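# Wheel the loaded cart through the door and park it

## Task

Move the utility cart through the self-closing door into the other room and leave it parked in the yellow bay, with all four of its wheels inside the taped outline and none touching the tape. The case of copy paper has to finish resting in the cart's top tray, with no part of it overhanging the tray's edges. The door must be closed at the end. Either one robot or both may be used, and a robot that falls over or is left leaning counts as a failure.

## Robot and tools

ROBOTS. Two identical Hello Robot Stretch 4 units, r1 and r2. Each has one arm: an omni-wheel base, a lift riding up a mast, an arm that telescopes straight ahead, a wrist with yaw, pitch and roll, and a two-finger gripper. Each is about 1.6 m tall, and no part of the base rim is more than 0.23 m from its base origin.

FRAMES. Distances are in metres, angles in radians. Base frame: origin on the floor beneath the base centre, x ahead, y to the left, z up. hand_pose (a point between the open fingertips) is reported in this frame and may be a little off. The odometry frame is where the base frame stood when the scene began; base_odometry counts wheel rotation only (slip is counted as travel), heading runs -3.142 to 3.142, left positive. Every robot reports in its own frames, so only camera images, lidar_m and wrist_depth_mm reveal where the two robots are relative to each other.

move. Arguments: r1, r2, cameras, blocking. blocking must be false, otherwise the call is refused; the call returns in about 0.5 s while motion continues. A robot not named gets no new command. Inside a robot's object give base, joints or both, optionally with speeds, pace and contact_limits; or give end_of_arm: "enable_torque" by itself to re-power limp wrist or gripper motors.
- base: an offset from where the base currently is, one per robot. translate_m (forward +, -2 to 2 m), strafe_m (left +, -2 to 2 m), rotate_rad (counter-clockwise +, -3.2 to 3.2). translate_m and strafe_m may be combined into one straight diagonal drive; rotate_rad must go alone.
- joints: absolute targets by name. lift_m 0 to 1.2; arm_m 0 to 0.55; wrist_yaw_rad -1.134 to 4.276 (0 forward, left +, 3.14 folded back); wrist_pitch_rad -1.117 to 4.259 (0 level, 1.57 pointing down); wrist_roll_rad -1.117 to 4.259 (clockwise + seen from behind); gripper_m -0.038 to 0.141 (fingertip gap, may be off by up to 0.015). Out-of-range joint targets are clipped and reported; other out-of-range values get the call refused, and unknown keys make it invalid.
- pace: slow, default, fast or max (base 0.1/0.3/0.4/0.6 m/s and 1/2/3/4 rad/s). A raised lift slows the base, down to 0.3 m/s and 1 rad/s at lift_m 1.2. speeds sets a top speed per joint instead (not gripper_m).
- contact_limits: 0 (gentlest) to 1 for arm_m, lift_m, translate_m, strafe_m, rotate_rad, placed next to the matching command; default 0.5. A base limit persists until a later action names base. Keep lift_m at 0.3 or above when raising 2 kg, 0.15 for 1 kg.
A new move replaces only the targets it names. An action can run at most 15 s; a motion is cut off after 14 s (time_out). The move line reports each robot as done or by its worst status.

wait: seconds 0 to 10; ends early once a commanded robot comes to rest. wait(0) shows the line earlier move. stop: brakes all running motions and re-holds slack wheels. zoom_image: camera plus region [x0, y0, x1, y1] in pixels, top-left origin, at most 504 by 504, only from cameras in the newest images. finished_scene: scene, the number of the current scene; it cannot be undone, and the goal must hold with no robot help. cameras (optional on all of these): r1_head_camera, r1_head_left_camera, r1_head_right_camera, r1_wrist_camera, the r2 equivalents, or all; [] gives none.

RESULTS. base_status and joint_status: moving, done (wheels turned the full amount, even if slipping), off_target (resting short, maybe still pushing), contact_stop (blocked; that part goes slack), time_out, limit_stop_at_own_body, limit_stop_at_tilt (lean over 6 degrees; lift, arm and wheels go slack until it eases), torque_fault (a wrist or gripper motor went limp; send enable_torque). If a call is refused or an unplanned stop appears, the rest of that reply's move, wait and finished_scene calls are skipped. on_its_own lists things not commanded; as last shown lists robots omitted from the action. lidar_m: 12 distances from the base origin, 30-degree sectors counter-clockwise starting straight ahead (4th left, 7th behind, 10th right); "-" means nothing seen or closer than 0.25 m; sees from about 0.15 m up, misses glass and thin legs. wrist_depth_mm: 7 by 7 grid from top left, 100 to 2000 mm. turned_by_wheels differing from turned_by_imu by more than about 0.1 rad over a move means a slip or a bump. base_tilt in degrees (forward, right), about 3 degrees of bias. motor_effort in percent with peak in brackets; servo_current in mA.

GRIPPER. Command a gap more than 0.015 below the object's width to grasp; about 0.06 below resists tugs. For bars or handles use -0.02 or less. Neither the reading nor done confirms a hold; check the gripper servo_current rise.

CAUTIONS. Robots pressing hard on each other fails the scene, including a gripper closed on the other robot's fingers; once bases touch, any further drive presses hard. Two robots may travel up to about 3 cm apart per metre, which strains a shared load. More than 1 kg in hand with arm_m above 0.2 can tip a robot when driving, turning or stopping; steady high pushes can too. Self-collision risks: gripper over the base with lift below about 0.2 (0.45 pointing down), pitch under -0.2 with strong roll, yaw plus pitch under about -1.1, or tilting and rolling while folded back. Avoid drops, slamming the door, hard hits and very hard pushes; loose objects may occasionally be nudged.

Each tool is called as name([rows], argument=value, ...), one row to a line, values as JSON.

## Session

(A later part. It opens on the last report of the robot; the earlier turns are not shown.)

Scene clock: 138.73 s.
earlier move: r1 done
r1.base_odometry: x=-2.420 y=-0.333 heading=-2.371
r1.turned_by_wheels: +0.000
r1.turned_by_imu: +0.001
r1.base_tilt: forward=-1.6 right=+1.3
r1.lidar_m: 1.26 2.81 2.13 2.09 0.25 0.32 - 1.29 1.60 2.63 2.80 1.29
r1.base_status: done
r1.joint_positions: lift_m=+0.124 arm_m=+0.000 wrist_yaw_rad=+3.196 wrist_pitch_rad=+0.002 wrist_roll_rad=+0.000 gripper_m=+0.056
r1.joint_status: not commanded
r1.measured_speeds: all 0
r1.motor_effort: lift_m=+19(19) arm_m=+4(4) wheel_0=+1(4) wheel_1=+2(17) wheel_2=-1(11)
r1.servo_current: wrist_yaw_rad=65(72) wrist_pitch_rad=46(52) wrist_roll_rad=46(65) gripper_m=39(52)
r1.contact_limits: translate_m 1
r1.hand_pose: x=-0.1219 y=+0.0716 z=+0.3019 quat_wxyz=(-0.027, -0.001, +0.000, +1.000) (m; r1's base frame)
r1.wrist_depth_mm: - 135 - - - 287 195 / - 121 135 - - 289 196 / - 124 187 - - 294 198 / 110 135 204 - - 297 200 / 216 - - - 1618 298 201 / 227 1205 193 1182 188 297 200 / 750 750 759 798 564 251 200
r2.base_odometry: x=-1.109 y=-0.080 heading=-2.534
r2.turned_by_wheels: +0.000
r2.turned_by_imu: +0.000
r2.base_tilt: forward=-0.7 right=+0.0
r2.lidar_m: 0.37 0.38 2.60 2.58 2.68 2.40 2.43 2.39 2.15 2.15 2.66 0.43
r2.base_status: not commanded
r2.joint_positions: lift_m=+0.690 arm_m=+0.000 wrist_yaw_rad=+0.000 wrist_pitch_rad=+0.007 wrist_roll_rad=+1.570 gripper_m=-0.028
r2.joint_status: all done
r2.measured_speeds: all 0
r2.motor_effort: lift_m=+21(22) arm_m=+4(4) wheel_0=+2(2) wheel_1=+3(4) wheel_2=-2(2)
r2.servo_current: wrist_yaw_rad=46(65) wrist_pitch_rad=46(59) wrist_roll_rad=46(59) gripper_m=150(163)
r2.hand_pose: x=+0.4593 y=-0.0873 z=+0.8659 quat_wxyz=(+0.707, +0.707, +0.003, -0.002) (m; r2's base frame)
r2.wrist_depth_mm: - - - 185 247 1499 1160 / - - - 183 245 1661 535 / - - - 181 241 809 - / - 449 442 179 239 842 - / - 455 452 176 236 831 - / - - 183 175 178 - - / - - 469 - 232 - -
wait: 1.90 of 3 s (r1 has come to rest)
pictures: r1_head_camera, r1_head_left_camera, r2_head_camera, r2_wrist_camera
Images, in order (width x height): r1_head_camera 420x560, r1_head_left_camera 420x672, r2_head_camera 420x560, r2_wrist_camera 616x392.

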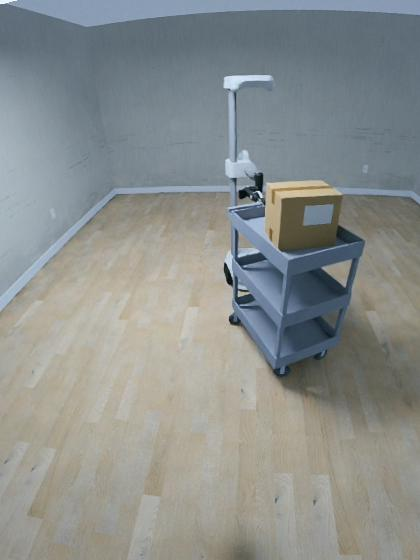

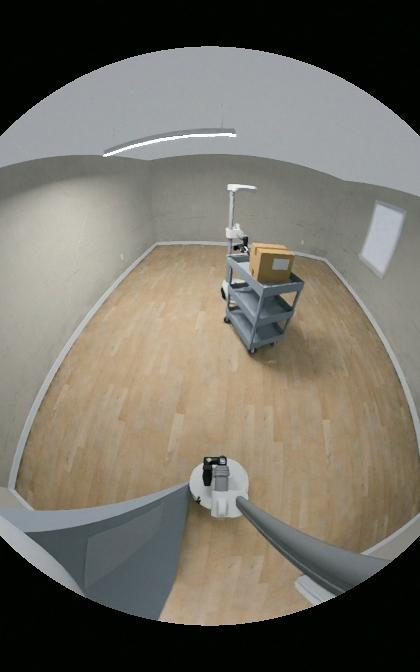

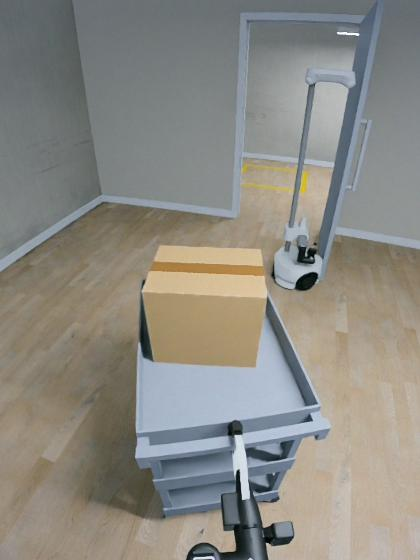

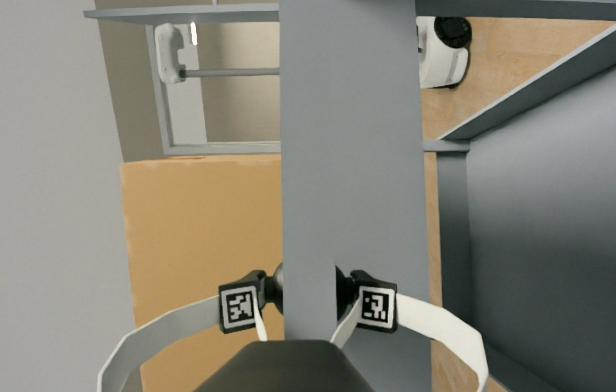

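move(r1={"base":{"translate_m":0.1,"strafe_m":0.25},"contact_limits":{"translate_m":1.0}}, blocking=false, cameras=[])

wait(seconds=3, cameras=["r1_head_left_camera","r2_head_camera","r1_head_right_camera"])

zoom_image(camera="r2_head_camera", region=[120, 0, 420, 300])

Scene clock: 146.40 s.
move: r1 moving
r1.base_odometry: x=-2.408 y=-0.362 heading=-2.371
r1.turned_by_wheels: +0.000
r1.turned_by_imu: +0.000
r1.base_tilt: forward=-1.6 right=+1.3
r1.lidar_m: 1.25 2.76 2.12 2.06 0.25 0.29 0.95 1.29 1.60 2.66 2.85 1.29
r1.base_status: translate_m moving; strafe_m moving
r1.joint_positions: lift_m=+0.124 arm_m=+0.000 wrist_yaw_rad=+3.196 wrist_pitch_rad=+0.002 wrist_roll_rad=+0.000 gripper_m=+0.056
r1.joint_status: not commanded
r1.measured_speeds: translate_m=+0.046 strafe_m=+0.115 rotate_rad=-0.003 lift_m=+0.000 arm_m=+0.000 wrist_yaw_rad=+0.000 wrist_pitch_rad=+0.000 wrist_roll_rad=+0.000
r1.motor_effort: lift_m=+19(19) arm_m=+4(4) wheel_0=-10(11) wheel_1=+15(15) wheel_2=-4(6)
r1.servo_current: wrist_yaw_rad=65(65) wrist_pitch_rad=39(46) wrist_roll_rad=52(59) gripper_m=39(39)
r1.contact_limits: translate_m 1
r1.hand_pose: x=-0.1219 y=+0.0716 z=+0.3019 quat_wxyz=(-0.027, -0.001, +0.000, +1.000) (m; r1's base frame)
r1.wrist_depth_mm: - 134 - - - 281 193 / - 121 135 - - 282 195 / - 124 157 - - 286 198 / 109 135 210 - - 289 198 / 213 - - - 1008 291 199 / 1008 1229 194 1205 189 291 198 / 750 750 750 788 530 245 199
r2: as last shown
r2.base_tilt: forward=-0.6 right=+0.0
r2.lidar_m: 0.38 0.39 2.60 2.59 2.68 2.40 2.44 2.40 2.14 2.13 2.68 0.42
r2.motor_effort: lift_m=+21(22) arm_m=+4(4) wheel_0=+1(2) wheel_1=+3(3) wheel_2=-2(2)
r2.servo_current: wrist_yaw_rad=52(52) wrist_pitch_rad=46(52) wrist_roll_rad=52(59) gripper_m=156(163)
r2.wrist_depth_mm: - - - 185 248 1537 1160 / - - - 182 244 1661 535 / - - - 181 242 820 - / - 442 439 179 238 831 - / - 452 452 176 236 842 - / - - 183 175 178 - - / - - 469 - 231 - -
pictures: none
No camera images: "cameras" was empty.

Scene clock: 148.27 s.
earlier move: r1 done
r1.base_odometry: x=-2.319 y=-0.581 heading=-2.370
r1.turned_by_wheels: +0.001
r1.turned_by_imu: +0.019
r1.base_tilt: forward=-1.6 right=+1.3
r1.lidar_m: 1.47 2.46 1.93 1.88 0.25 0.25 0.57 1.48 1.78 2.85 3.07 1.24
r1.base_status: done
r1.joint_positions: lift_m=+0.124 arm_m=+0.000 wrist_yaw_rad=+3.195 wrist_pitch_rad=+0.002 wrist_roll_rad=+0.000 gripper_m=+0.056
r1.joint_status: not commanded
r1.measured_speeds: all 0
r1.motor_effort: lift_m=+19(19) arm_m=-4(4) wheel_0=-30(34) wheel_1=+30(31) wheel_2=+13(16)
r1.servo_current: wrist_yaw_rad=65(72) wrist_pitch_rad=46(52) wrist_roll_rad=52(72) gripper_m=39(52)
r1.contact_limits: translate_m 1
r1.hand_pose: x=-0.1217 y=+0.0719 z=+0.3019 quat_wxyz=(-0.027, -0.001, +0.000, +1.000) (m; r1's base frame)
r1.wrist_depth_mm: - 135 - - 370 224 - / - 121 144 - 377 227 202 / - 120 189 - 377 216 203 / 111 135 205 - 384 204 202 / 216 - - - 349 216 203 / 991 1205 194 1205 191 217 203 / 750 750 750 153 351 203 204
r2.base_odometry: x=-1.109 y=-0.080 heading=-2.534
r2.turned_by_wheels: +0.000
r2.turned_by_imu: +0.000
r2.base_tilt: forward=-0.6 right=+0.0
r2.lidar_m: 0.37 0.38 2.60 2.59 2.66 2.41 2.43 2.37 2.14 2.17 2.65 0.40
r2.base_status: not commanded
r2.joint_positions: lift_m=+0.690 arm_m=+0.000 wrist_yaw_rad=+0.000 wrist_pitch_rad=+0.007 wrist_roll_rad=+1.570 gripper_m=-0.028
r2.joint_status: not commanded
r2.measured_speeds: all 0
r2.motor_effort: lift_m=+21(22) arm_m=+4(4) wheel_0=+2(2) wheel_1=+3(3) wheel_2=-2(3)
r2.servo_current: wrist_yaw_rad=33(59) wrist_pitch_rad=39(52) wrist_roll_rad=33(59) gripper_m=163(163)
r2.hand_pose: x=+0.4593 y=-0.0873 z=+0.8659 quat_wxyz=(+0.707, +0.707, +0.003, -0.002) (m; r2's base frame)
r2.wrist_depth_mm: - - - 185 247 1499 1160 / - - - 183 244 1661 530 / - - - 180 241 820 - / - 445 442 179 238 842 - / - 455 452 176 236 831 - / - - 183 175 178 - - / - - 473 - 231 - -
wait: 1.87 of 3 s (r1 has come to rest)
pictures: r1_head_left_camera, r1_head_right_camera, r2_head_camera
Images, in order (width x height): r1_head_left_camera 420x672, r1_head_right_camera 420x672, r2_head_camera 420x560.

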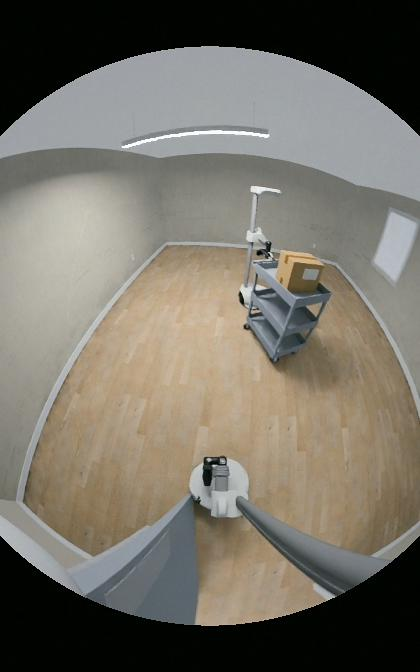

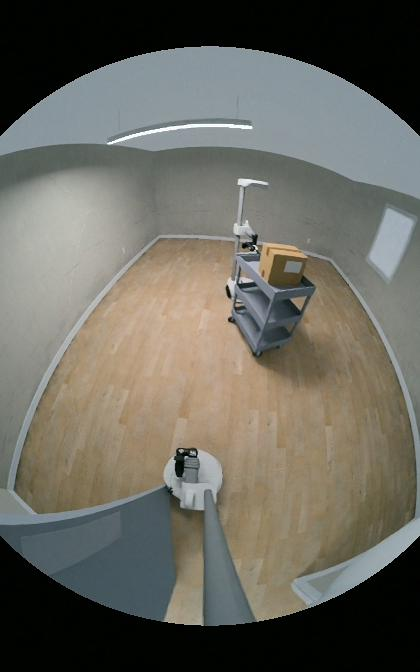

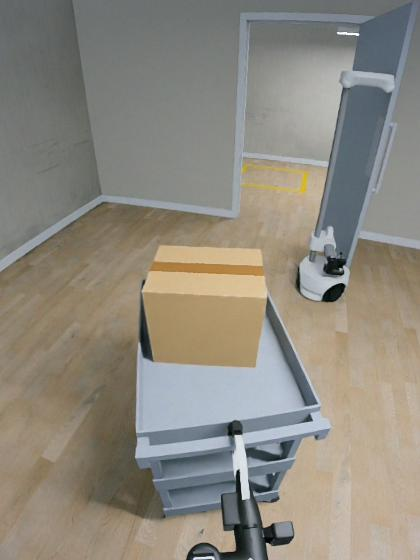

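Scaled by 1.680 from the camera's 420x560 image, which has a finer 1200x1600 frame.

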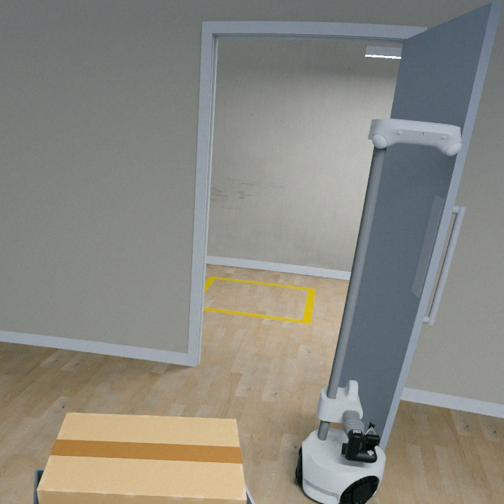

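move(r1={"base":{"translate_m":0.13,"strafe_m":0.1},"contact_limits":{"translate_m":0.8}}, blocking=false, cameras=[])

wait(seconds=3, cameras=["r1_head_left_camera","r2_head_camera"])

zoom_image(camera="r2_head_camera", region=[120, 0, 420, 300])

Scene clock: 154.13 s.
move: r1 contact_stop
r1.base_odometry: x=-2.327 y=-0.601 heading=-2.351
r1.turned_by_wheels: +0.019
r1.turned_by_imu: +0.023
r1.base_tilt: forward=-1.6 right=+1.3
r1.lidar_m: 1.55 2.40 1.90 1.87 0.26 0.25 0.59 1.49 1.88 2.86 3.08 1.20
r1.base_status: translate_m contact_stop; strafe_m contact_stop
r1.joint_positions: lift_m=+0.124 arm_m=+0.000 wrist_yaw_rad=+3.195 wrist_pitch_rad=+0.002 wrist_roll_rad=+0.000 gripper_m=+0.056
r1.joint_status: not commanded
r1.measured_speeds: translate_m=+0.041 strafe_m=-0.009 rotate_rad=+0.102 lift_m=+0.000 arm_m=+0.000 wrist_yaw_rad=+0.000 wrist_pitch_rad=+0.000 wrist_roll_rad=+0.000
r1.on_its_own: the wheels are slack since a contact_stop
r1.motor_effort: lift_m=+19(19) arm_m=-4(4) wheel_0=-2(34) wheel_1=+4(36) wheel_2=+0(12)
r1.servo_current: wrist_yaw_rad=59(59) wrist_pitch_rad=39(46) wrist_roll_rad=59(59) gripper_m=46(46)
r1.contact_limits: translate_m 0.8
r1.hand_pose: x=-0.1217 y=+0.0719 z=+0.3019 quat_wxyz=(-0.027, -0.001, +0.000, +1.000) (m; r1's base frame)
r1.wrist_depth_mm: - 134 - - 368 212 - / - 121 137 - 340 216 - / - 124 156 - 342 213 - / 108 135 209 - 389 213 - / 212 - - - 351 213 - / 222 1205 194 1160 190 216 - / 741 759 750 809 351 215 741
r2: as last shown
r2.base_tilt: forward=-0.7 right=+0.1
r2.lidar_m: 0.37 0.37 2.57 2.58 2.67 2.40 2.42 2.38 2.13 2.15 2.69 0.44
r2.motor_effort: lift_m=+21(21) arm_m=+4(4) wheel_0=+2(2) wheel_1=+3(3) wheel_2=-2(3)
r2.servo_current: wrist_yaw_rad=46(52) wrist_pitch_rad=46(52) wrist_roll_rad=52(59) gripper_m=163(163)
r2.wrist_depth_mm: - - - 185 247 1499 1138 / - - - 182 244 1618 535 / - - - 181 242 831 - / - 445 442 178 239 842 - / - 452 452 176 236 842 - / - - 183 175 178 - - / - - 469 - 231 - -
pictures: none
No camera images: "cameras" was empty.

not run: a stop that you did not command came earlier in this reply.

Scaled by 1.680 from the camera's 420x560 image, which has a finer 1200x1600 frame.

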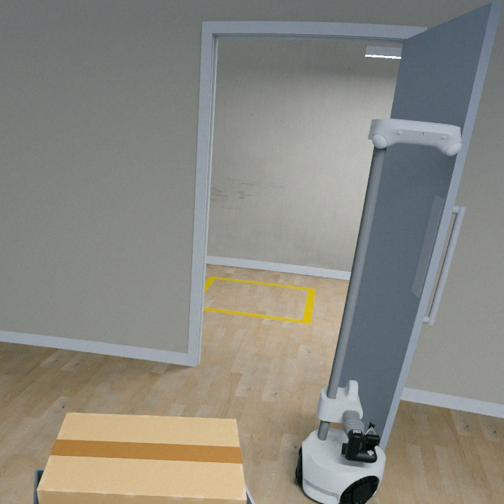

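Forward first, then left.

move(r1={"base":{"translate_m":0.16},"contact_limits":{"translate_m":1.0}}, blocking=false, cameras=[])

wait(seconds=2, cameras=[])

move(r1={"base":{"strafe_m":0.14},"contact_limits":{"strafe_m":0.7}}, blocking=false, cameras=[])

wait(seconds=3, cameras=["r1_head_left_camera","r2_head_camera"])

zoom_image(camera="r2_head_camera", region=[120, 0, 420, 300])

Scene clock: 168.47 s.
earlier move: r1 contact_stop
move: r1 moving
r1.base_odometry: x=-2.354 y=-0.627 heading=-2.337
r1.turned_by_wheels: +0.014
r1.turned_by_imu: +0.014
r1.base_tilt: forward=-1.6 right=+1.3
r1.lidar_m: 1.56 2.39 1.88 1.87 0.26 0.25 0.59 1.52 1.98 2.86 3.14 1.19
r1.base_status: earlier translate_m contact_stop (by the wheels' count: +0.025 of +0.130); earlier strafe_m contact_stop (by the wheels' count: +0.007 of +0.100); translate_m moving
r1.joint_positions: lift_m=+0.124 arm_m=+0.000 wrist_yaw_rad=+3.195 wrist_pitch_rad=+0.002 wrist_roll_rad=+0.000 gripper_m=+0.056
r1.joint_status: not commanded
r1.measured_speeds: translate_m=+0.121 strafe_m=-0.001 rotate_rad=+0.008 lift_m=+0.000 arm_m=+0.000 wrist_yaw_rad=+0.000 wrist_pitch_rad=+0.000 wrist_roll_rad=+0.000
r1.motor_effort: lift_m=+19(19) arm_m=-4(4) wheel_0=+5(6) wheel_1=+7(11) wheel_2=-7(9)
r1.servo_current: wrist_yaw_rad=39(72) wrist_pitch_rad=39(46) wrist_roll_rad=59(65) gripper_m=39(52)
r1.contact_limits: translate_m 1
r1.hand_pose: x=-0.1217 y=+0.0719 z=+0.3019 quat_wxyz=(-0.027, -0.001, +0.000, +1.000) (m; r1's base frame)
r1.wrist_depth_mm: - 135 - - 312 244 - / - 122 135 - 364 244 - / - 124 158 - 317 244 - / 109 135 211 - 283 244 - / 213 - - - 286 246 - / 223 1205 194 1205 191 247 1008 / 741 750 750 788 290 247 798
r2: as last shown
r2.lidar_m: 0.37 0.39 2.59 2.60 2.67 2.41 2.39 2.38 2.14 2.15 2.68 0.44
r2.motor_effort: lift_m=+21(21) arm_m=+4(4) wheel_0=+2(2) wheel_1=+3(3) wheel_2=-2(2)
r2.servo_current: wrist_yaw_rad=52(52) wrist_pitch_rad=39(59) wrist_roll_rad=39(52) gripper_m=163(163)
r2.wrist_depth_mm: - - - 185 247 1576 1160 / - - - 182 244 1708 539 / - - - 181 240 820 - / - 445 442 179 239 831 - / - 455 452 176 236 842 - / - - 182 175 178 - - / - - 469 - 231 - -
pictures: none
No camera images: "cameras" was empty.

Scene clock: 169.87 s.
earlier move: r1 done
r1.base_odometry: x=-2.443 y=-0.720 heading=-2.337
r1.turned_by_wheels: +0.000
r1.turned_by_imu: +0.000
r1.base_tilt: forward=-1.6 right=+1.3
r1.lidar_m: 1.46 2.35 1.86 1.85 1.61 1.28 0.37 0.38 2.16 2.88 3.13 1.04
r1.base_status: done
r1.joint_positions: lift_m=+0.124 arm_m=+0.000 wrist_yaw_rad=+3.195 wrist_pitch_rad=+0.002 wrist_roll_rad=+0.000 gripper_m=+0.056
r1.joint_status: not commanded
r1.measured_speeds: all 0
r1.motor_effort: lift_m=+19(19) arm_m=-4(4) wheel_0=+2(8) wheel_1=+1(11) wheel_2=+2(11)
r1.servo_current: wrist_yaw_rad=39(72) wrist_pitch_rad=46(46) wrist_roll_rad=52(65) gripper_m=46(52)
r1.contact_limits: translate_m 1
r1.hand_pose: x=-0.1217 y=+0.0719 z=+0.3019 quat_wxyz=(-0.027, -0.001, +0.000, +1.000) (m; r1's base frame)
r1.wrist_depth_mm: - 135 - - - - - / - 122 135 - - - - / - 125 158 - - - - / 109 135 194 - - - - / 213 521 - - - - - / 459 500 190 1078 188 1138 1078 / 459 466 289 778 778 750 798
r2.base_odometry: x=-1.109 y=-0.080 heading=-2.534
r2.turned_by_wheels: +0.000
r2.turned_by_imu: +0.000
r2.base_tilt: forward=-0.6 right=+0.0
r2.lidar_m: 0.38 0.40 2.60 2.61 2.69 2.39 2.43 2.38 2.14 2.16 2.66 0.45
r2.base_status: not commanded
r2.joint_positions: lift_m=+0.690 arm_m=+0.000 wrist_yaw_rad=+0.000 wrist_pitch_rad=+0.007 wrist_roll_rad=+1.570 gripper_m=-0.028
r2.joint_status: not commanded
r2.measured_speeds: all 0
r2.motor_effort: lift_m=+21(22) arm_m=+4(4) wheel_0=+1(2) wheel_1=+3(4) wheel_2=-2(3)
r2.servo_current: wrist_yaw_rad=39(59) wrist_pitch_rad=52(59) wrist_roll_rad=52(59) gripper_m=156(163)
r2.hand_pose: x=+0.4593 y=-0.0873 z=+0.8659 quat_wxyz=(+0.707, +0.707, +0.003, -0.002) (m; r2's base frame)
r2.wrist_depth_mm: - - - 185 248 1537 1182 / - - - 183 245 1661 535 / - - - 181 242 820 - / - 445 442 179 238 842 - / - 452 452 176 236 831 - / - - 183 175 178 - - / - - 469 - 231 - -
wait: 1.40 of 2 s (r1 has come to rest)
pictures: none
No camera images: "cameras" was empty.

Scene clock: 170.37 s.
move: r1 moving
r1.base_odometry: x=-2.417 y=-0.745 heading=-2.337
r1.turned_by_wheels: +0.000
r1.turned_by_imu: +0.000
r1.base_tilt: forward=-1.6 right=+1.3
r1.lidar_m: 1.56 2.32 1.85 1.81 1.62 1.30 0.76 0.49 2.17 2.92 3.14 1.06
r1.base_status: strafe_m moving
r1.joint_positions: lift_m=+0.124 arm_m=+0.000 wrist_yaw_rad=+3.195 wrist_pitch_rad=+0.002 wrist_roll_rad=+0.000 gripper_m=+0.056
r1.joint_status: not commanded
r1.measured_speeds: translate_m=+0.001 strafe_m=+0.142 rotate_rad=-0.002 lift_m=+0.000 arm_m=+0.000 wrist_yaw_rad=+0.000 wrist_pitch_rad=+0.000 wrist_roll_rad=+0.000
r1.motor_effort: lift_m=+19(19) arm_m=-4(4) wheel_0=-8(10) wheel_1=+8(10) wheel_2=+0(2)
r1.servo_current: wrist_yaw_rad=39(59) wrist_pitch_rad=46(46) wrist_roll_rad=33(59) gripper_m=46(46)
r1.contact_limits: strafe_m 0.7
r1.hand_pose: x=-0.1217 y=+0.0719 z=+0.3019 quat_wxyz=(-0.027, -0.001, +0.000, +1.000) (m; r1's base frame)
r1.wrist_depth_mm: - 135 - - - - - / - 121 136 - - - - / - 124 156 - - - - / 108 135 191 - - - - / 137 - - - - - - / 219 - 190 1078 187 1118 1078 / - 151 750 788 778 759 788
r2: as last shown
r2.lidar_m: 0.40 0.41 2.59 2.58 2.68 2.39 2.42 2.39 2.15 2.16 2.65 0.43
r2.motor_effort: lift_m=+21(22) arm_m=+4(4) wheel_0=+2(2) wheel_1=+3(3) wheel_2=-2(2)
r2.servo_current: wrist_yaw_rad=39(59) wrist_pitch_rad=52(59) wrist_roll_rad=39(52) gripper_m=156(163)
r2.wrist_depth_mm: - - - 185 248 1576 1138 / - - - 182 244 1661 535 / - - - 180 241 842 - / - 445 439 178 239 842 - / - 455 452 176 236 831 - / - - 183 175 177 - - / - - 469 - 231 - -
pictures: none
No camera images: "cameras" was empty.

Scene clock: 171.57 s.
earlier move: r1 done
r1.base_odometry: x=-2.342 y=-0.817 heading=-2.337
r1.turned_by_wheels: +0.000
r1.turned_by_imu: +0.001
r1.base_tilt: forward=-1.6 right=+1.3
r1.lidar_m: 2.03 2.16 1.74 1.71 1.62 1.30 1.07 0.95 0.98 3.01 1.48 1.17
r1.base_status: done
r1.joint_positions: lift_m=+0.124 arm_m=+0.000 wrist_yaw_rad=+3.195 wrist_pitch_rad=+0.002 wrist_roll_rad=+0.000 gripper_m=+0.056
r1.joint_status: not commanded
r1.measured_speeds: all 0
r1.motor_effort: lift_m=+19(19) arm_m=-4(4) wheel_0=-1(10) wheel_1=+1(10) wheel_2=+1(2)
r1.servo_current: wrist_yaw_rad=59(65) wrist_pitch_rad=39(52) wrist_roll_rad=46(59) gripper_m=39(52)
r1.contact_limits: strafe_m 0.7
r1.hand_pose: x=-0.1217 y=+0.0719 z=+0.3019 quat_wxyz=(-0.027, -0.001, +0.000, +1.000) (m; r1's base frame)
r1.wrist_depth_mm: - 135 - - - - - / - 122 135 - - - - / - 124 161 - - - - / 110 135 199 - - - - / 137 - - - - - - / 223 1008 190 1205 187 1160 1060 / 750 759 759 798 788 759 798
r2.base_odometry: x=-1.109 y=-0.080 heading=-2.534
r2.turned_by_wheels: +0.000
r2.turned_by_imu: +0.000
r2.base_tilt: forward=-0.7 right=+0.1
r2.lidar_m: 0.37 0.38 2.60 2.62 2.64 2.41 2.42 2.38 2.12 2.16 2.67 0.44
r2.base_status: not commanded
r2.joint_positions: lift_m=+0.690 arm_m=+0.000 wrist_yaw_rad=+0.000 wrist_pitch_rad=+0.007 wrist_roll_rad=+1.570 gripper_m=-0.028
r2.joint_status: not commanded
r2.measured_speeds: all 0
r2.motor_effort: lift_m=+21(22) arm_m=+4(4) wheel_0=+2(2) wheel_1=+3(3) wheel_2=-2(2)
r2.servo_current: wrist_yaw_rad=39(59) wrist_pitch_rad=46(59) wrist_roll_rad=39(72) gripper_m=163(163)
r2.hand_pose: x=+0.4593 y=-0.0873 z=+0.8659 quat_wxyz=(+0.707, +0.707, +0.003, -0.002) (m; r2's base frame)
r2.wrist_depth_mm: - - - 185 248 1537 1138 / - - - 183 245 1661 535 / - - - 180 241 820 - / - 445 442 178 238 831 - / - 455 452 176 236 831 - / - - 182 175 178 - - / - - 469 - 232 - -
wait: 1.20 of 3 s (r1 has come to rest)
pictures: r1_head_left_camera, r2_head_camera
Images, in order (width x height): r1_head_left_camera 420x672, r2_head_camera 420x560.

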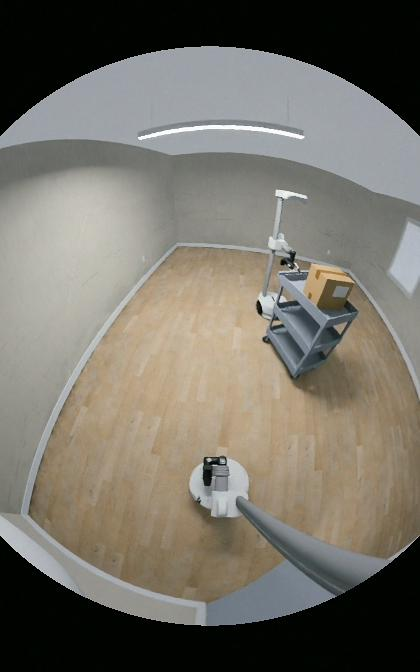

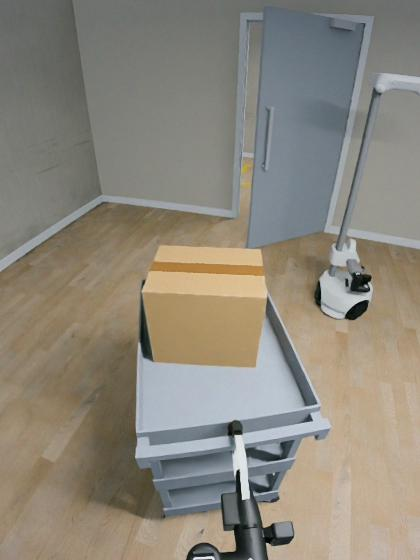

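Scaled by 1.680 from the camera's 420x560 image, which has a finer 1200x1600 frame.

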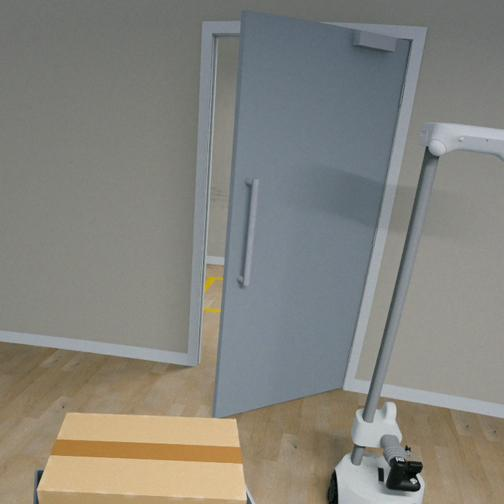

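move(r1={"base":{"strafe_m":-1.05},"joints":{"lift_m":0.72}}, blocking=false, cameras=[])

wait(seconds=7, cameras=[])

move(r1={"base":{"rotate_rad":3.04}}, blocking=false, cameras=[])

wait(seconds=5, cameras=[])

move(r1={"joints":{"wrist_yaw_rad":0,"gripper_m":0.12}}, blocking=false, cameras=[])

wait(seconds=3, cameras=["r1_head_camera","r1_wrist_camera","r2_head_camera"])

Scene clock: 230.67 s.
move: r1 moving
r1.base_odometry: x=-2.368 y=-0.792 heading=-2.336
r1.turned_by_wheels: +0.000
r1.turned_by_imu: -0.001
r1.base_tilt: forward=-1.6 right=+1.2
r1.lidar_m: 1.95 2.21 1.77 1.72 1.59 1.28 1.26 1.38 2.13 2.99 1.52 1.12
r1.base_status: strafe_m moving
r1.joint_positions: lift_m=+0.162 arm_m=+0.000 wrist_yaw_rad=+3.195 wrist_pitch_rad=+0.002 wrist_roll_rad=+0.000 gripper_m=+0.056
r1.joint_status: lift_m moving
r1.measured_speeds: translate_m=+0.000 strafe_m=-0.142 rotate_rad=-0.001 lift_m=+0.146 arm_m=+0.000 wrist_yaw_rad=+0.000 wrist_pitch_rad=+0.000 wrist_roll_rad=+0.000
r1.motor_effort: lift_m=+27(28) arm_m=-4(4) wheel_0=+11(11) wheel_1=-10(10) wheel_2=+1(2)
r1.servo_current: wrist_yaw_rad=46(59) wrist_pitch_rad=52(52) wrist_roll_rad=39(65) gripper_m=39(46)
r1.hand_pose: x=-0.1217 y=+0.0719 z=+0.3395 quat_wxyz=(-0.027, -0.001, +0.000, +1.000) (m; r1's base frame)
r1.wrist_depth_mm: - 135 - - - - - / - 122 145 - - - - / - 121 190 - - - - / 111 136 194 - - - - / 137 - - - - - - / 228 1308 190 1308 187 1118 1078 / 820 820 820 854 854 842 842
r2: as last shown
r2.turned_by_imu: +0.001
r2.lidar_m: 0.37 0.39 2.59 2.60 2.67 2.40 2.43 2.36 2.14 2.14 2.65 0.43
r2.motor_effort: lift_m=+21(21) arm_m=+4(4) wheel_0=+1(2) wheel_1=+3(4) wheel_2=-2(2)
r2.servo_current: wrist_yaw_rad=52(59) wrist_pitch_rad=46(52) wrist_roll_rad=46(59) gripper_m=163(163)
r2.wrist_depth_mm: - - - 185 247 1576 1138 / - - - 183 245 1708 539 / - - - 180 242 820 - / - 442 442 178 238 854 - / - 455 452 176 236 831 - / - - 183 175 178 - - / - - 469 - 232 - -
pictures: none
No camera images: "cameras" was empty.

Scene clock: 235.00 s.
earlier move: r1 done
r1.base_odometry: x=-3.099 y=-0.089 heading=-2.336
r1.turned_by_wheels: +0.000
r1.turned_by_imu: -0.007
r1.base_tilt: forward=-1.6 right=+1.3
r1.lidar_m: 0.96 0.96 2.79 2.71 1.78 1.42 1.35 1.54 2.01 1.98 2.13 3.25
r1.base_status: done
r1.joint_positions: lift_m=+0.720 arm_m=+0.000 wrist_yaw_rad=+3.195 wrist_pitch_rad=+0.002 wrist_roll_rad=+0.000 gripper_m=+0.056
r1.joint_status: all done
r1.measured_speeds: all 0
r1.motor_effort: lift_m=+24(30) arm_m=-4(4) wheel_0=+2(11) wheel_1=-1(10) wheel_2=+1(2)
r1.servo_current: wrist_yaw_rad=46(65) wrist_pitch_rad=39(52) wrist_roll_rad=39(65) gripper_m=39(46)
r1.hand_pose: x=-0.1217 y=+0.0719 z=+0.8972 quat_wxyz=(-0.027, -0.001, +0.000, +1.000) (m; r1's base frame)
r1.wrist_depth_mm: - 134 - - - - - / - 122 134 - - - - / - 125 158 - - - - / 109 135 195 1464 - - - / 137 - - - - - - / 220 - 190 - 187 - - / - 141 - 136 - - -
r2.base_odometry: x=-1.109 y=-0.080 heading=-2.534
r2.turned_by_wheels: +0.000
r2.turned_by_imu: +0.001
r2.base_tilt: forward=-0.7 right=+0.1
r2.lidar_m: 0.39 0.41 2.60 2.60 2.67 2.41 2.42 2.41 2.13 2.17 2.65 0.42
r2.base_status: not commanded
r2.joint_positions: lift_m=+0.690 arm_m=+0.000 wrist_yaw_rad=+0.000 wrist_pitch_rad=+0.007 wrist_roll_rad=+1.570 gripper_m=-0.028
r2.joint_status: not commanded
r2.measured_speeds: all 0
r2.motor_effort: lift_m=+21(22) arm_m=+4(4) wheel_0=+1(2) wheel_1=+3(4) wheel_2=-2(3)
r2.servo_current: wrist_yaw_rad=52(59) wrist_pitch_rad=46(59) wrist_roll_rad=59(59) gripper_m=156(163)
r2.hand_pose: x=+0.4593 y=-0.0873 z=+0.8659 quat_wxyz=(+0.707, +0.707, +0.003, -0.002) (m; r2's base frame)
r2.wrist_depth_mm: - - - 185 246 1537 1182 / - - - 182 245 1661 539 / - - - 181 240 809 - / - 442 439 179 238 854 - / - 455 452 176 236 842 - / - - 183 174 178 - - / - - 473 - 232 - -
wait: 4.33 of 7 s (r1 has come to rest)
pictures: none
No camera images: "cameras" was empty.

Scene clock: 235.50 s.
move: r1 moving
r1.base_odometry: x=-3.099 y=-0.089 heading=-2.084
r1.turned_by_wheels: +0.253
r1.turned_by_imu: +0.253
r1.base_tilt: forward=-1.6 right=+1.3
r1.lidar_m: 0.96 3.00 2.74 2.40 1.52 1.33 1.40 1.78 1.98 2.00 2.49 1.02
r1.base_status: rotate_rad moving
r1.joint_positions: lift_m=+0.720 arm_m=+0.000 wrist_yaw_rad=+3.195 wrist_pitch_rad=+0.002 wrist_roll_rad=+0.000 gripper_m=+0.056
r1.joint_status: not commanded
r1.measured_speeds: translate_m=+0.000 strafe_m=+0.001 rotate_rad=+0.978 lift_m=+0.000 arm_m=+0.000 wrist_yaw_rad=+0.000 wrist_pitch_rad=+0.000 wrist_roll_rad=+0.000
r1.motor_effort: lift_m=+24(24) arm_m=-4(4) wheel_0=-7(9) wheel_1=-6(8) wheel_2=-7(7)
r1.servo_current: wrist_yaw_rad=59(78) wrist_pitch_rad=46(46) wrist_roll_rad=26(52) gripper_m=39(46)
r1.hand_pose: x=-0.1217 y=+0.0719 z=+0.8972 quat_wxyz=(-0.027, -0.001, +0.000, +1.000) (m; r1's base frame)
r1.wrist_depth_mm: - 135 - - - - - / - 119 135 - - - - / - 124 165 - 1464 - - / 110 135 198 - - - - / 215 - - - - - - / - - 190 - 187 - - / - 1863 - 137 - - -
r2: as last shown
r2.turned_by_imu: +0.000
r2.base_tilt: forward=-0.6 right=+0.1
r2.lidar_m: 0.39 0.39 2.58 2.59 2.65 2.40 2.43 2.38 2.14 2.13 2.64 0.43
r2.motor_effort: lift_m=+21(22) arm_m=+4(4) wheel_0=+2(2) wheel_1=+3(3) wheel_2=-2(3)
r2.servo_current: wrist_yaw_rad=46(59) wrist_pitch_rad=46(52) wrist_roll_rad=46(59) gripper_m=169(169)
r2.wrist_depth_mm: - - - 185 247 1537 1160 / - - - 183 245 1708 535 / - - - 181 241 820 - / - 445 442 179 239 842 - / - 455 449 177 236 820 - / - - 182 175 178 - - / - - 469 - 232 - -
pictures: none
No camera images: "cameras" was empty.

Scene clock: 237.80 s.
earlier move: r1 done
r1.base_odometry: x=-3.099 y=-0.089 heading=+0.703
r1.turned_by_wheels: +2.787
r1.turned_by_imu: +2.802
r1.base_tilt: forward=-1.6 right=+1.2
r1.lidar_m: 1.32 1.47 2.00 1.94 2.03 2.81 1.00 0.95 2.90 2.75 2.01 1.45
r1.base_status: done
r1.joint_positions: lift_m=+0.720 arm_m=+0.000 wrist_yaw_rad=+3.195 wrist_pitch_rad=+0.002 wrist_roll_rad=+0.000 gripper_m=+0.056
r1.joint_status: not commanded
r1.measured_speeds: all 0
r1.motor_effort: lift_m=+23(24) arm_m=-4(4) wheel_0=-4(9) wheel_1=-1(9) wheel_2=-1(9)
r1.servo_current: wrist_yaw_rad=46(78) wrist_pitch_rad=46(52) wrist_roll_rad=46(59) gripper_m=39(46)
r1.hand_pose: x=-0.1217 y=+0.0719 z=+0.8972 quat_wxyz=(-0.027, -0.001, +0.000, +1.000) (m; r1's base frame)
r1.wrist_depth_mm: - 135 - - - - - / - 121 135 - - - - / - 120 187 - - - - / 111 135 213 - - - - / 216 - - - - - - / - - 191 - 187 - - / 1921 1008 182 143 - 1863 -
r2.base_odometry: x=-1.109 y=-0.080 heading=-2.534
r2.turned_by_wheels: +0.000
r2.turned_by_imu: +0.000
r2.base_tilt: forward=-0.6 right=+0.1
r2.lidar_m: 0.39 0.40 2.59 2.60 2.69 2.40 2.43 2.37 2.14 2.15 2.68 0.41
r2.base_status: not commanded
r2.joint_positions: lift_m=+0.690 arm_m=+0.000 wrist_yaw_rad=+0.000 wrist_pitch_rad=+0.007 wrist_roll_rad=+1.570 gripper_m=-0.028
r2.joint_status: not commanded
r2.measured_speeds: all 0
r2.motor_effort: lift_m=+21(22) arm_m=+4(4) wheel_0=+2(2) wheel_1=+3(4) wheel_2=-2(3)
r2.servo_current: wrist_yaw_rad=46(59) wrist_pitch_rad=52(59) wrist_roll_rad=46(59) gripper_m=156(169)
r2.hand_pose: x=+0.4593 y=-0.0873 z=+0.8659 quat_wxyz=(+0.707, +0.707, +0.003, -0.002) (m; r2's base frame)
r2.wrist_depth_mm: - - - 185 248 1618 1160 / - - - 182 244 1618 539 / - - - 180 242 820 - / - 442 442 179 238 842 - / - 455 452 177 236 820 - / - - 183 175 178 - - / - - 473 - 230 - -
wait: 2.30 of 5 s (r1 has come to rest)
pictures: none
No camera images: "cameras" was empty.

Scene clock: 238.30 s.
move: r1 moving
r1.base_odometry: x=-3.099 y=-0.089 heading=+0.703
r1.turned_by_wheels: +0.000
r1.turned_by_imu: +0.000
r1.base_tilt: forward=-1.6 right=+1.2
r1.lidar_m: 1.32 1.46 2.02 1.96 2.05 2.84 0.99 0.96 2.87 2.77 2.01 1.46
r1.base_status: not commanded
r1.joint_positions: lift_m=+0.720 arm_m=+0.000 wrist_yaw_rad=+2.607 wrist_pitch_rad=+0.002 wrist_roll_rad=+0.000 gripper_m=+0.075
r1.joint_status: wrist_yaw_rad moving; gripper_m moving
r1.measured_speeds: translate_m=+0.000 strafe_m=+0.000 rotate_rad=+0.000 lift_m=+0.000 arm_m=+0.000 wrist_yaw_rad=-1.819 wrist_pitch_rad=+0.000 wrist_roll_rad=+0.000
r1.motor_effort: lift_m=+23(23) arm_m=-4(4) wheel_0=-3(4) wheel_1=-2(2) wheel_2=-1(1)
r1.servo_current: wrist_yaw_rad=98(111) wrist_pitch_rad=39(39) wrist_roll_rad=39(65) gripper_m=72(78)
r1.hand_pose: x=-0.0328 y=+0.2221 z=+0.8972 quat_wxyz=(+0.264, -0.001, +0.000, +0.965) (m; r1's base frame)
r1.wrist_depth_mm: - - - - - - - / - - - - - - - / - - - - - - - / - - - - - - - / - - - - - - - / - - 196 - 189 - - / - - - 143 - 1921 -
r2: as last shown
r2.base_tilt: forward=-0.7 right=+0.1
r2.lidar_m: 0.36 0.39 2.60 2.58 2.68 2.41 2.43 2.38 2.13 2.17 2.65 0.44
r2.motor_effort: lift_m=+21(21) arm_m=+4(4) wheel_0=+1(2) wheel_1=+3(3) wheel_2=-2(3)
r2.servo_current: wrist_yaw_rad=39(59) wrist_pitch_rad=39(59) wrist_roll_rad=46(52) gripper_m=150(163)
r2.wrist_depth_mm: - - - 185 247 1576 1138 / - - - 183 244 1661 535 / - - - 181 241 820 - / - 445 442 179 238 831 - / - 455 452 177 236 820 - / - - 183 175 177 - - / - - 469 - 231 - -
pictures: none
No camera images: "cameras" was empty.

Scene clock: 240.20 s.
earlier move: r1 done
r1.base_odometry: x=-3.099 y=-0.089 heading=+0.703
r1.turned_by_wheels: +0.000
r1.turned_by_imu: +0.000
r1.base_tilt: forward=-1.6 right=+1.2
r1.lidar_m: 1.34 1.47 2.02 1.95 2.06 2.84 1.00 0.97 2.87 2.78 2.02 1.46
r1.base_status: not commanded
r1.joint_positions: lift_m=+0.720 arm_m=+0.000 wrist_yaw_rad=+0.003 wrist_pitch_rad=+0.002 wrist_roll_rad=+0.000 gripper_m=+0.120
r1.joint_status: all done
r1.measured_speeds: all 0
r1.motor_effort: lift_m=+23(23) arm_m=-4(4) wheel_0=-4(4) wheel_1=-1(2) wheel_2=-1(1)
r1.servo_current: wrist_yaw_rad=52(117) wrist_pitch_rad=39(52) wrist_roll_rad=46(65) gripper_m=39(91)
r1.hand_pose: x=+0.4595 y=-0.0867 z=+0.8972 quat_wxyz=(+1.000, +0.000, +0.001, +0.001) (m; r1's base frame)
r1.wrist_depth_mm: - - - - - - - / - - - - - - - / - - - - - - - / - - - - - - - / - - - - - - - / - 194 - - 190 - - / - 140 - 139 - - -
r2.base_odometry: x=-1.109 y=-0.080 heading=-2.534
r2.turned_by_wheels: +0.000
r2.turned_by_imu: +0.000
r2.base_tilt: forward=-0.6 right=+0.1
r2.lidar_m: 0.39 0.39 2.60 2.60 2.68 2.40 2.43 2.36 2.15 2.16 2.66 0.45
r2.base_status: not commanded
r2.joint_positions: lift_m=+0.690 arm_m=+0.000 wrist_yaw_rad=+0.000 wrist_pitch_rad=+0.007 wrist_roll_rad=+1.570 gripper_m=-0.028
r2.joint_status: not commanded
r2.measured_speeds: all 0
r2.motor_effort: lift_m=+21(22) arm_m=+4(4) wheel_0=+1(2) wheel_1=+3(4) wheel_2=-2(3)
r2.servo_current: wrist_yaw_rad=39(59) wrist_pitch_rad=52(59) wrist_roll_rad=46(52) gripper_m=156(163)
r2.hand_pose: x=+0.4593 y=-0.0873 z=+0.8659 quat_wxyz=(+0.707, +0.707, +0.003, -0.002) (m; r2's base frame)
r2.wrist_depth_mm: - - - 185 247 1576 1160 / - - - 182 245 1661 535 / - - - 181 241 831 - / - 442 442 179 238 831 - / - 455 452 176 236 820 - / - - 183 174 177 - - / - - 473 - 231 - -
wait: 1.90 of 3 s (r1 has come to rest)
pictures: r1_head_camera, r1_wrist_camera, r2_head_camera
Images, in order (width x height): r1_head_camera 420x560, r1_wrist_camera 616x392, r2_head_camera 420x560.

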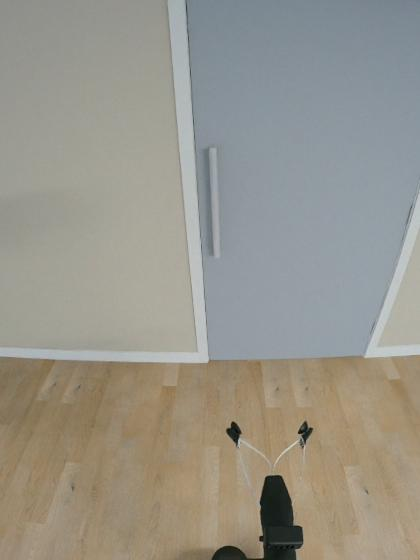

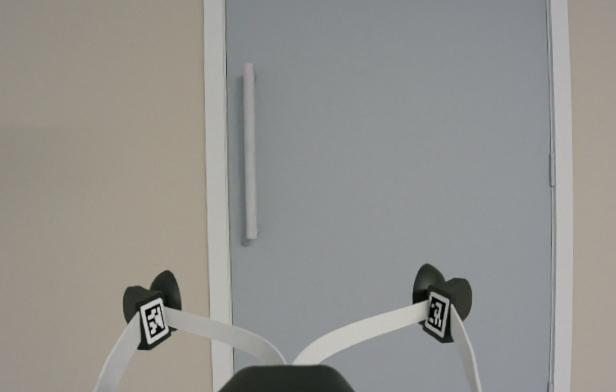

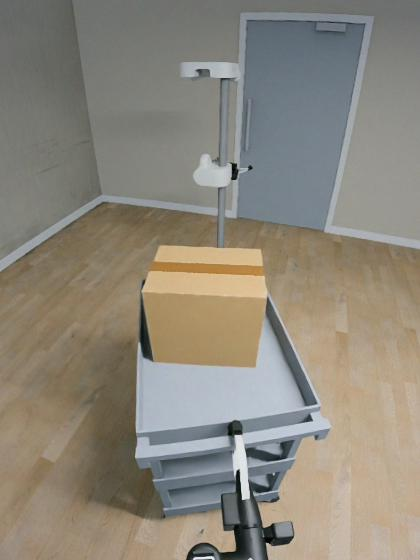

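move(r1={"base":{"strafe_m":0.135,"translate_m":0.68},"joints":{"lift_m":0.8}}, blocking=false, cameras=[])

wait(seconds=6, cameras=["r1_wrist_camera"])

Scene clock: 247.03 s.
move: r1 moving
r1.base_odometry: x=-3.079 y=-0.064 heading=+0.703
r1.turned_by_wheels: +0.000
r1.turned_by_imu: +0.000
r1.base_tilt: forward=-1.6 right=+1.3
r1.lidar_m: 1.28 1.41 2.00 1.95 2.04 2.83 1.02 1.00 2.88 2.77 1.96 1.42
r1.base_status: translate_m moving; strafe_m moving
r1.joint_positions: lift_m=+0.758 arm_m=+0.000 wrist_yaw_rad=+0.003 wrist_pitch_rad=+0.002 wrist_roll_rad=+0.000 gripper_m=+0.120
r1.joint_status: lift_m moving
r1.measured_speeds: translate_m=+0.122 strafe_m=+0.024 rotate_rad=-0.004 lift_m=+0.146 arm_m=+0.000 wrist_yaw_rad=+0.000 wrist_pitch_rad=+0.000 wrist_roll_rad=+0.000
r1.motor_effort: lift_m=+26(27) arm_m=-3(4) wheel_0=+4(6) wheel_1=+4(8) wheel_2=-8(9)
r1.servo_current: wrist_yaw_rad=46(65) wrist_pitch_rad=46(52) wrist_roll_rad=33(72) gripper_m=39(52)
r1.hand_pose: x=+0.4595 y=-0.0867 z=+0.9352 quat_wxyz=(+1.000, +0.000, +0.001, +0.001) (m; r1's base frame)
r1.wrist_depth_mm: - - - - - - - / - - - - - - - / - - - - - - - / - - - - - - - / - - - - - - 1160 / - 194 - - 190 - 1205 / - 140 - 139 - - -
r2: as last shown
r2.lidar_m: 0.38 0.41 2.55 2.61 2.68 2.40 2.42 2.41 2.13 2.18 2.64 0.44
r2.motor_effort: lift_m=+21(22) arm_m=+4(4) wheel_0=+2(2) wheel_1=+3(3) wheel_2=-2(2)
r2.servo_current: wrist_yaw_rad=52(52) wrist_pitch_rad=46(52) wrist_roll_rad=33(52) gripper_m=156(163)
r2.wrist_depth_mm: - - - 184 247 1537 1138 / - - - 183 245 1708 535 / - - - 180 243 820 - / - 442 439 179 239 831 - / - 452 449 176 236 831 - / - - 183 174 178 - - / - - 469 - 231 - -
pictures: none
No camera images: "cameras" was empty.

Scene clock: 250.30 s.
earlier move: r1 done
r1.base_odometry: x=-2.667 y=+0.454 heading=+0.703
r1.turned_by_wheels: +0.000
r1.turned_by_imu: +0.001
r1.base_tilt: forward=-1.6 right=+1.3
r1.lidar_m: 0.65 0.77 1.09 1.81 1.92 2.64 1.67 1.66 3.01 2.83 1.06 0.76
r1.base_status: done
r1.joint_positions: lift_m=+0.800 arm_m=+0.000 wrist_yaw_rad=+0.002 wrist_pitch_rad=+0.002 wrist_roll_rad=+0.000 gripper_m=+0.120
r1.joint_status: all done
r1.measured_speeds: all 0
r1.motor_effort: lift_m=+24(27) arm_m=-3(4) wheel_0=+2(8) wheel_1=+2(9) wheel_2=-1(10)
r1.servo_current: wrist_yaw_rad=72(72) wrist_pitch_rad=39(52) wrist_roll_rad=46(72) gripper_m=46(52)
r1.hand_pose: x=+0.4595 y=-0.0867 z=+0.9772 quat_wxyz=(+1.000, +0.000, +0.001, +0.001) (m; r1's base frame)
r1.wrist_depth_mm: - - - 512 517 512 504 / - - - 508 512 512 508 / - - - 517 512 508 512 / - - - 517 517 517 512 / - - - 512 517 512 512 / - 194 - 517 213 512 517 / - 140 - 143 521 521 517
r2.base_odometry: x=-1.109 y=-0.080 heading=-2.534
r2.turned_by_wheels: +0.000
r2.turned_by_imu: +0.000
r2.base_tilt: forward=-0.6 right=+0.0
r2.lidar_m: 0.38 0.40 2.58 2.62 2.66 2.41 2.43 2.37 2.14 2.15 2.66 0.44
r2.base_status: not commanded
r2.joint_positions: lift_m=+0.690 arm_m=+0.000 wrist_yaw_rad=+0.000 wrist_pitch_rad=+0.007 wrist_roll_rad=+1.570 gripper_m=-0.028
r2.joint_status: not commanded
r2.measured_speeds: all 0
r2.motor_effort: lift_m=+22(22) arm_m=+4(4) wheel_0=+1(2) wheel_1=+3(4) wheel_2=-2(3)
r2.servo_current: wrist_yaw_rad=46(59) wrist_pitch_rad=52(52) wrist_roll_rad=46(59) gripper_m=163(163)
r2.hand_pose: x=+0.4593 y=-0.0873 z=+0.8659 quat_wxyz=(+0.707, +0.707, +0.003, -0.002) (m; r2's base frame)
r2.wrist_depth_mm: - - - 185 247 1576 1160 / - - - 183 245 1661 535 / - - - 180 241 820 - / - 445 442 178 237 854 - / - 455 449 176 236 820 - / - - 183 175 177 - - / - - 466 - 230 - -
wait: 3.27 of 6 s (r1 has come to rest)
pictures: r1_wrist_camera
Images, in order (width x height): r1_wrist_camera 616x392.

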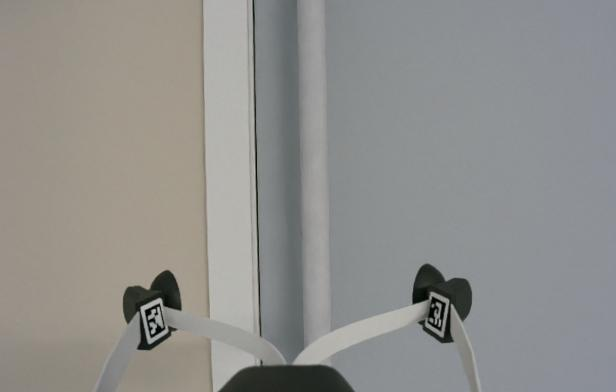

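move(r1={"base":{"strafe_m":-0.018,"translate_m":0.275},"pace":"slow","contact_limits":{"translate_m":0.1}}, blocking=false, cameras=[])

wait(seconds=6, cameras=["r1_wrist_camera"])

move(r1={"joints":{"gripper_m":-0.025}}, blocking=false, cameras=[])

wait(seconds=3, cameras=["r1_wrist_camera"])

Scene clock: 261.13 s.
move: r1 moving
r1.base_odometry: x=-2.657 y=+0.461 heading=+0.704
r1.turned_by_wheels: +0.000
r1.turned_by_imu: +0.000
r1.base_tilt: forward=-1.6 right=+1.3
r1.lidar_m: 0.66 0.75 1.04 1.83 1.92 2.63 1.70 1.65 3.02 2.81 1.05 0.71
r1.base_status: translate_m moving; strafe_m moving
r1.joint_positions: lift_m=+0.800 arm_m=+0.000 wrist_yaw_rad=+0.002 wrist_pitch_rad=+0.002 wrist_roll_rad=+0.000 gripper_m=+0.120
r1.joint_status: not commanded
r1.measured_speeds: translate_m=+0.048 strafe_m=-0.003 rotate_rad=-0.001 lift_m=+0.000 arm_m=+0.000 wrist_yaw_rad=+0.000 wrist_pitch_rad=+0.000 wrist_roll_rad=+0.000
r1.motor_effort: lift_m=+24(24) arm_m=-3(4) wheel_0=+6(6) wheel_1=+3(6) wheel_2=-5(8)
r1.servo_current: wrist_yaw_rad=46(65) wrist_pitch_rad=39(52) wrist_roll_rad=52(52) gripper_m=46(46)
r1.contact_limits: translate_m 0.1
r1.hand_pose: x=+0.4595 y=-0.0867 z=+0.9772 quat_wxyz=(+1.000, +0.000, +0.001, +0.001) (m; r1's base frame)
r1.wrist_depth_mm: - - - 504 504 496 500 / - - - 500 500 496 496 / - - - 504 500 500 504 / - - - 504 508 500 508 / - - - 504 500 504 504 / - 194 - 508 504 508 500 / - 140 - 143 504 500 508
r2: as last shown
r2.base_tilt: forward=-0.7 right=+0.0
r2.lidar_m: 0.40 0.40 2.60 2.61 2.67 2.39 2.45 2.38 2.12 2.15 2.66 0.44
r2.motor_effort: lift_m=+21(22) arm_m=+4(4) wheel_0=+2(2) wheel_1=+3(3) wheel_2=-2(2)
r2.servo_current: wrist_yaw_rad=46(52) wrist_pitch_rad=46(52) wrist_roll_rad=59(59) gripper_m=156(169)
r2.wrist_depth_mm: - - - 185 248 1576 1138 / - - - 182 244 1708 535 / - - - 181 241 809 - / - 442 439 179 239 831 - / - 455 452 177 236 820 - / - - 183 175 178 - - / - - 473 - 231 - -
pictures: none
No camera images: "cameras" was empty.

Scene clock: 264.67 s.
earlier move: r1 done
r1.base_odometry: x=-2.447 y=+0.618 heading=+0.703
r1.turned_by_wheels: +0.000
r1.turned_by_imu: +0.000
r1.base_tilt: forward=-1.6 right=+1.2
r1.lidar_m: 0.39 0.45 0.68 1.84 1.95 2.64 1.92 1.90 2.99 1.80 0.67 0.47
r1.base_status: done
r1.joint_positions: lift_m=+0.800 arm_m=+0.000 wrist_yaw_rad=+0.002 wrist_pitch_rad=+0.002 wrist_roll_rad=+0.000 gripper_m=+0.120
r1.joint_status: not commanded
r1.measured_speeds: all 0
r1.motor_effort: lift_m=+24(24) arm_m=+4(4) wheel_0=+8(8) wheel_1=+6(6) wheel_2=-12(12)
r1.servo_current: wrist_yaw_rad=39(72) wrist_pitch_rad=39(52) wrist_roll_rad=52(72) gripper_m=46(52)
r1.contact_limits: translate_m 0.1
r1.hand_pose: x=+0.4594 y=-0.0869 z=+0.9772 quat_wxyz=(+1.000, +0.000, +0.001, +0.001) (m; r1's base frame)
r1.wrist_depth_mm: - 243 244 176 249 250 250 / 242 245 245 175 248 250 251 / 243 247 246 247 249 251 252 / 244 - 247 249 250 251 252 / 244 248 248 248 250 252 254 / 244 193 248 174 251 254 254 / 245 249 172 155 252 253 254
r2.base_odometry: x=-1.109 y=-0.080 heading=-2.534
r2.turned_by_wheels: +0.000
r2.turned_by_imu: +0.000
r2.base_tilt: forward=-0.7 right=+0.1
r2.lidar_m: 0.37 0.39 2.59 2.60 2.64 2.41 2.42 2.37 2.14 2.17 2.66 0.45
r2.base_status: not commanded
r2.joint_positions: lift_m=+0.690 arm_m=+0.000 wrist_yaw_rad=+0.000 wrist_pitch_rad=+0.007 wrist_roll_rad=+1.570 gripper_m=-0.028
r2.joint_status: not commanded
r2.measured_speeds: all 0
r2.motor_effort: lift_m=+21(22) arm_m=+4(4) wheel_0=+1(2) wheel_1=+3(3) wheel_2=-2(3)
r2.servo_current: wrist_yaw_rad=46(59) wrist_pitch_rad=52(52) wrist_roll_rad=46(59) gripper_m=163(169)
r2.hand_pose: x=+0.4593 y=-0.0873 z=+0.8659 quat_wxyz=(+0.707, +0.707, +0.003, -0.002) (m; r2's base frame)
r2.wrist_depth_mm: - - - 185 247 1576 1160 / - - - 183 244 1661 539 / - - - 181 242 809 - / - 445 439 178 238 831 - / - 455 449 176 236 831 - / - - 183 175 178 - - / - - 469 - 232 - -
wait: 3.53 of 6 s (r1 has come to rest)
pictures: r1_wrist_camera
Images, in order (width x height): r1_wrist_camera 616x392.

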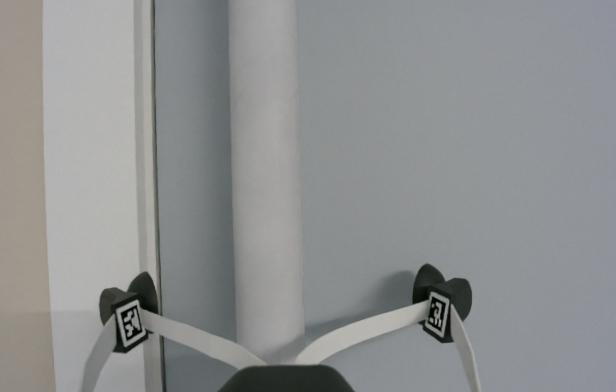

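Scene clock: 265.17 s.
move: r1 moving
r1.base_odometry: x=-2.447 y=+0.618 heading=+0.703
r1.turned_by_wheels: +0.000
r1.turned_by_imu: +0.000
r1.base_tilt: forward=-1.7 right=+1.3
r1.lidar_m: 0.38 0.48 0.69 1.84 1.93 2.68 1.93 1.90 3.00 1.81 0.66 0.45
r1.base_status: not commanded
r1.joint_positions: lift_m=+0.800 arm_m=+0.000 wrist_yaw_rad=+0.002 wrist_pitch_rad=+0.002 wrist_roll_rad=+0.000 gripper_m=+0.106
r1.joint_status: gripper_m moving
r1.measured_speeds: all 0
r1.motor_effort: lift_m=+24(24) arm_m=+4(4) wheel_0=+8(8) wheel_1=+6(6) wheel_2=-12(12)
r1.servo_current: wrist_yaw_rad=39(59) wrist_pitch_rad=46(46) wrist_roll_rad=46(65) gripper_m=98(98)
r1.contact_limits: translate_m 0.1
r1.hand_pose: x=+0.4594 y=-0.0869 z=+0.9772 quat_wxyz=(+1.000, +0.000, +0.001, +0.001) (m; r1's base frame)
r1.wrist_depth_mm: 243 - 244 168 244 242 242 / 246 - 245 164 243 243 243 / 245 - 246 168 244 243 242 / 247 - 245 165 245 245 244 / 247 - 246 168 246 245 246 / 247 190 247 166 200 246 245 / 248 179 249 153 246 246 247
r2: as last shown
r2.lidar_m: 0.38 0.38 2.60 2.61 2.66 2.40 2.42 2.40 2.14 2.16 2.66 0.44
r2.motor_effort: lift_m=+21(22) arm_m=+4(4) wheel_0=+1(2) wheel_1=+3(3) wheel_2=-2(2)
r2.servo_current: wrist_yaw_rad=46(46) wrist_pitch_rad=52(59) wrist_roll_rad=52(52) gripper_m=156(163)
r2.wrist_depth_mm: - - - 184 247 1576 1182 / - - - 183 244 1661 535 / - - - 181 241 820 - / - 442 442 179 239 842 - / - 455 449 177 236 831 - / - - 183 174 178 - - / - - 469 - 231 - -
pictures: none
No camera images: "cameras" was empty.

Scene clock: 266.87 s.
earlier move: r1 done
r1.base_odometry: x=-2.446 y=+0.618 heading=+0.703
r1.turned_by_wheels: +0.000
r1.turned_by_imu: +0.000
r1.base_tilt: forward=-1.6 right=+1.3
r1.lidar_m: 0.39 0.47 0.67 1.84 1.93 2.65 1.92 1.92 3.00 1.78 0.66 0.48
r1.base_status: not commanded
r1.joint_positions: lift_m=+0.800 arm_m=+0.000 wrist_yaw_rad=+0.002 wrist_pitch_rad=+0.002 wrist_roll_rad=+0.000 gripper_m=-0.024
r1.joint_status: all done
r1.measured_speeds: all 0
r1.motor_effort: lift_m=+23(24) arm_m=-4(4) wheel_0=+0(9) wheel_1=-1(6) wheel_2=+0(12)
r1.servo_current: wrist_yaw_rad=65(65) wrist_pitch_rad=46(52) wrist_roll_rad=59(72) gripper_m=52(202)
r1.contact_limits: translate_m 0.1
r1.hand_pose: x=+0.4595 y=-0.0869 z=+0.9772 quat_wxyz=(+1.000, +0.000, +0.001, +0.001) (m; r1's base frame)
r1.wrist_depth_mm: 243 - 241 163 241 238 237 / 244 - 243 163 242 240 238 / 245 - 243 169 241 240 238 / 246 - 244 163 242 241 239 / 246 - 244 163 242 241 241 / 246 - 186 165 243 243 241 / 248 138 245 162 177 242 242
r2.base_odometry: x=-1.109 y=-0.080 heading=-2.534
r2.turned_by_wheels: +0.000
r2.turned_by_imu: +0.000
r2.base_tilt: forward=-0.6 right=+0.0
r2.lidar_m: 0.36 0.39 2.58 2.61 2.67 2.40 2.43 2.38 2.13 2.15 2.68 0.45
r2.base_status: not commanded
r2.joint_positions: lift_m=+0.690 arm_m=+0.000 wrist_yaw_rad=+0.000 wrist_pitch_rad=+0.007 wrist_roll_rad=+1.570 gripper_m=-0.028
r2.joint_status: not commanded
r2.measured_speeds: all 0
r2.motor_effort: lift_m=+22(22) arm_m=+4(4) wheel_0=+2(2) wheel_1=+3(4) wheel_2=-2(2)
r2.servo_current: wrist_yaw_rad=52(59) wrist_pitch_rad=52(59) wrist_roll_rad=52(65) gripper_m=150(163)
r2.hand_pose: x=+0.4593 y=-0.0873 z=+0.8659 quat_wxyz=(+0.707, +0.707, +0.003, -0.002) (m; r2's base frame)
r2.wrist_depth_mm: - - - 185 247 1576 1138 / - - - 183 245 1708 535 / - - - 181 241 820 - / - 442 442 179 239 842 - / - 452 449 176 236 831 - / - - 183 175 177 - - / - - 469 - 232 - -
wait: 1.70 of 3 s (r1 has come to rest)
pictures: r1_wrist_camera
Images, in order (width x height): r1_wrist_camera 616x392.

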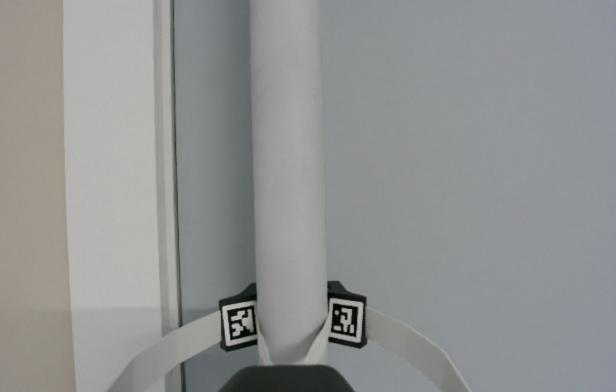

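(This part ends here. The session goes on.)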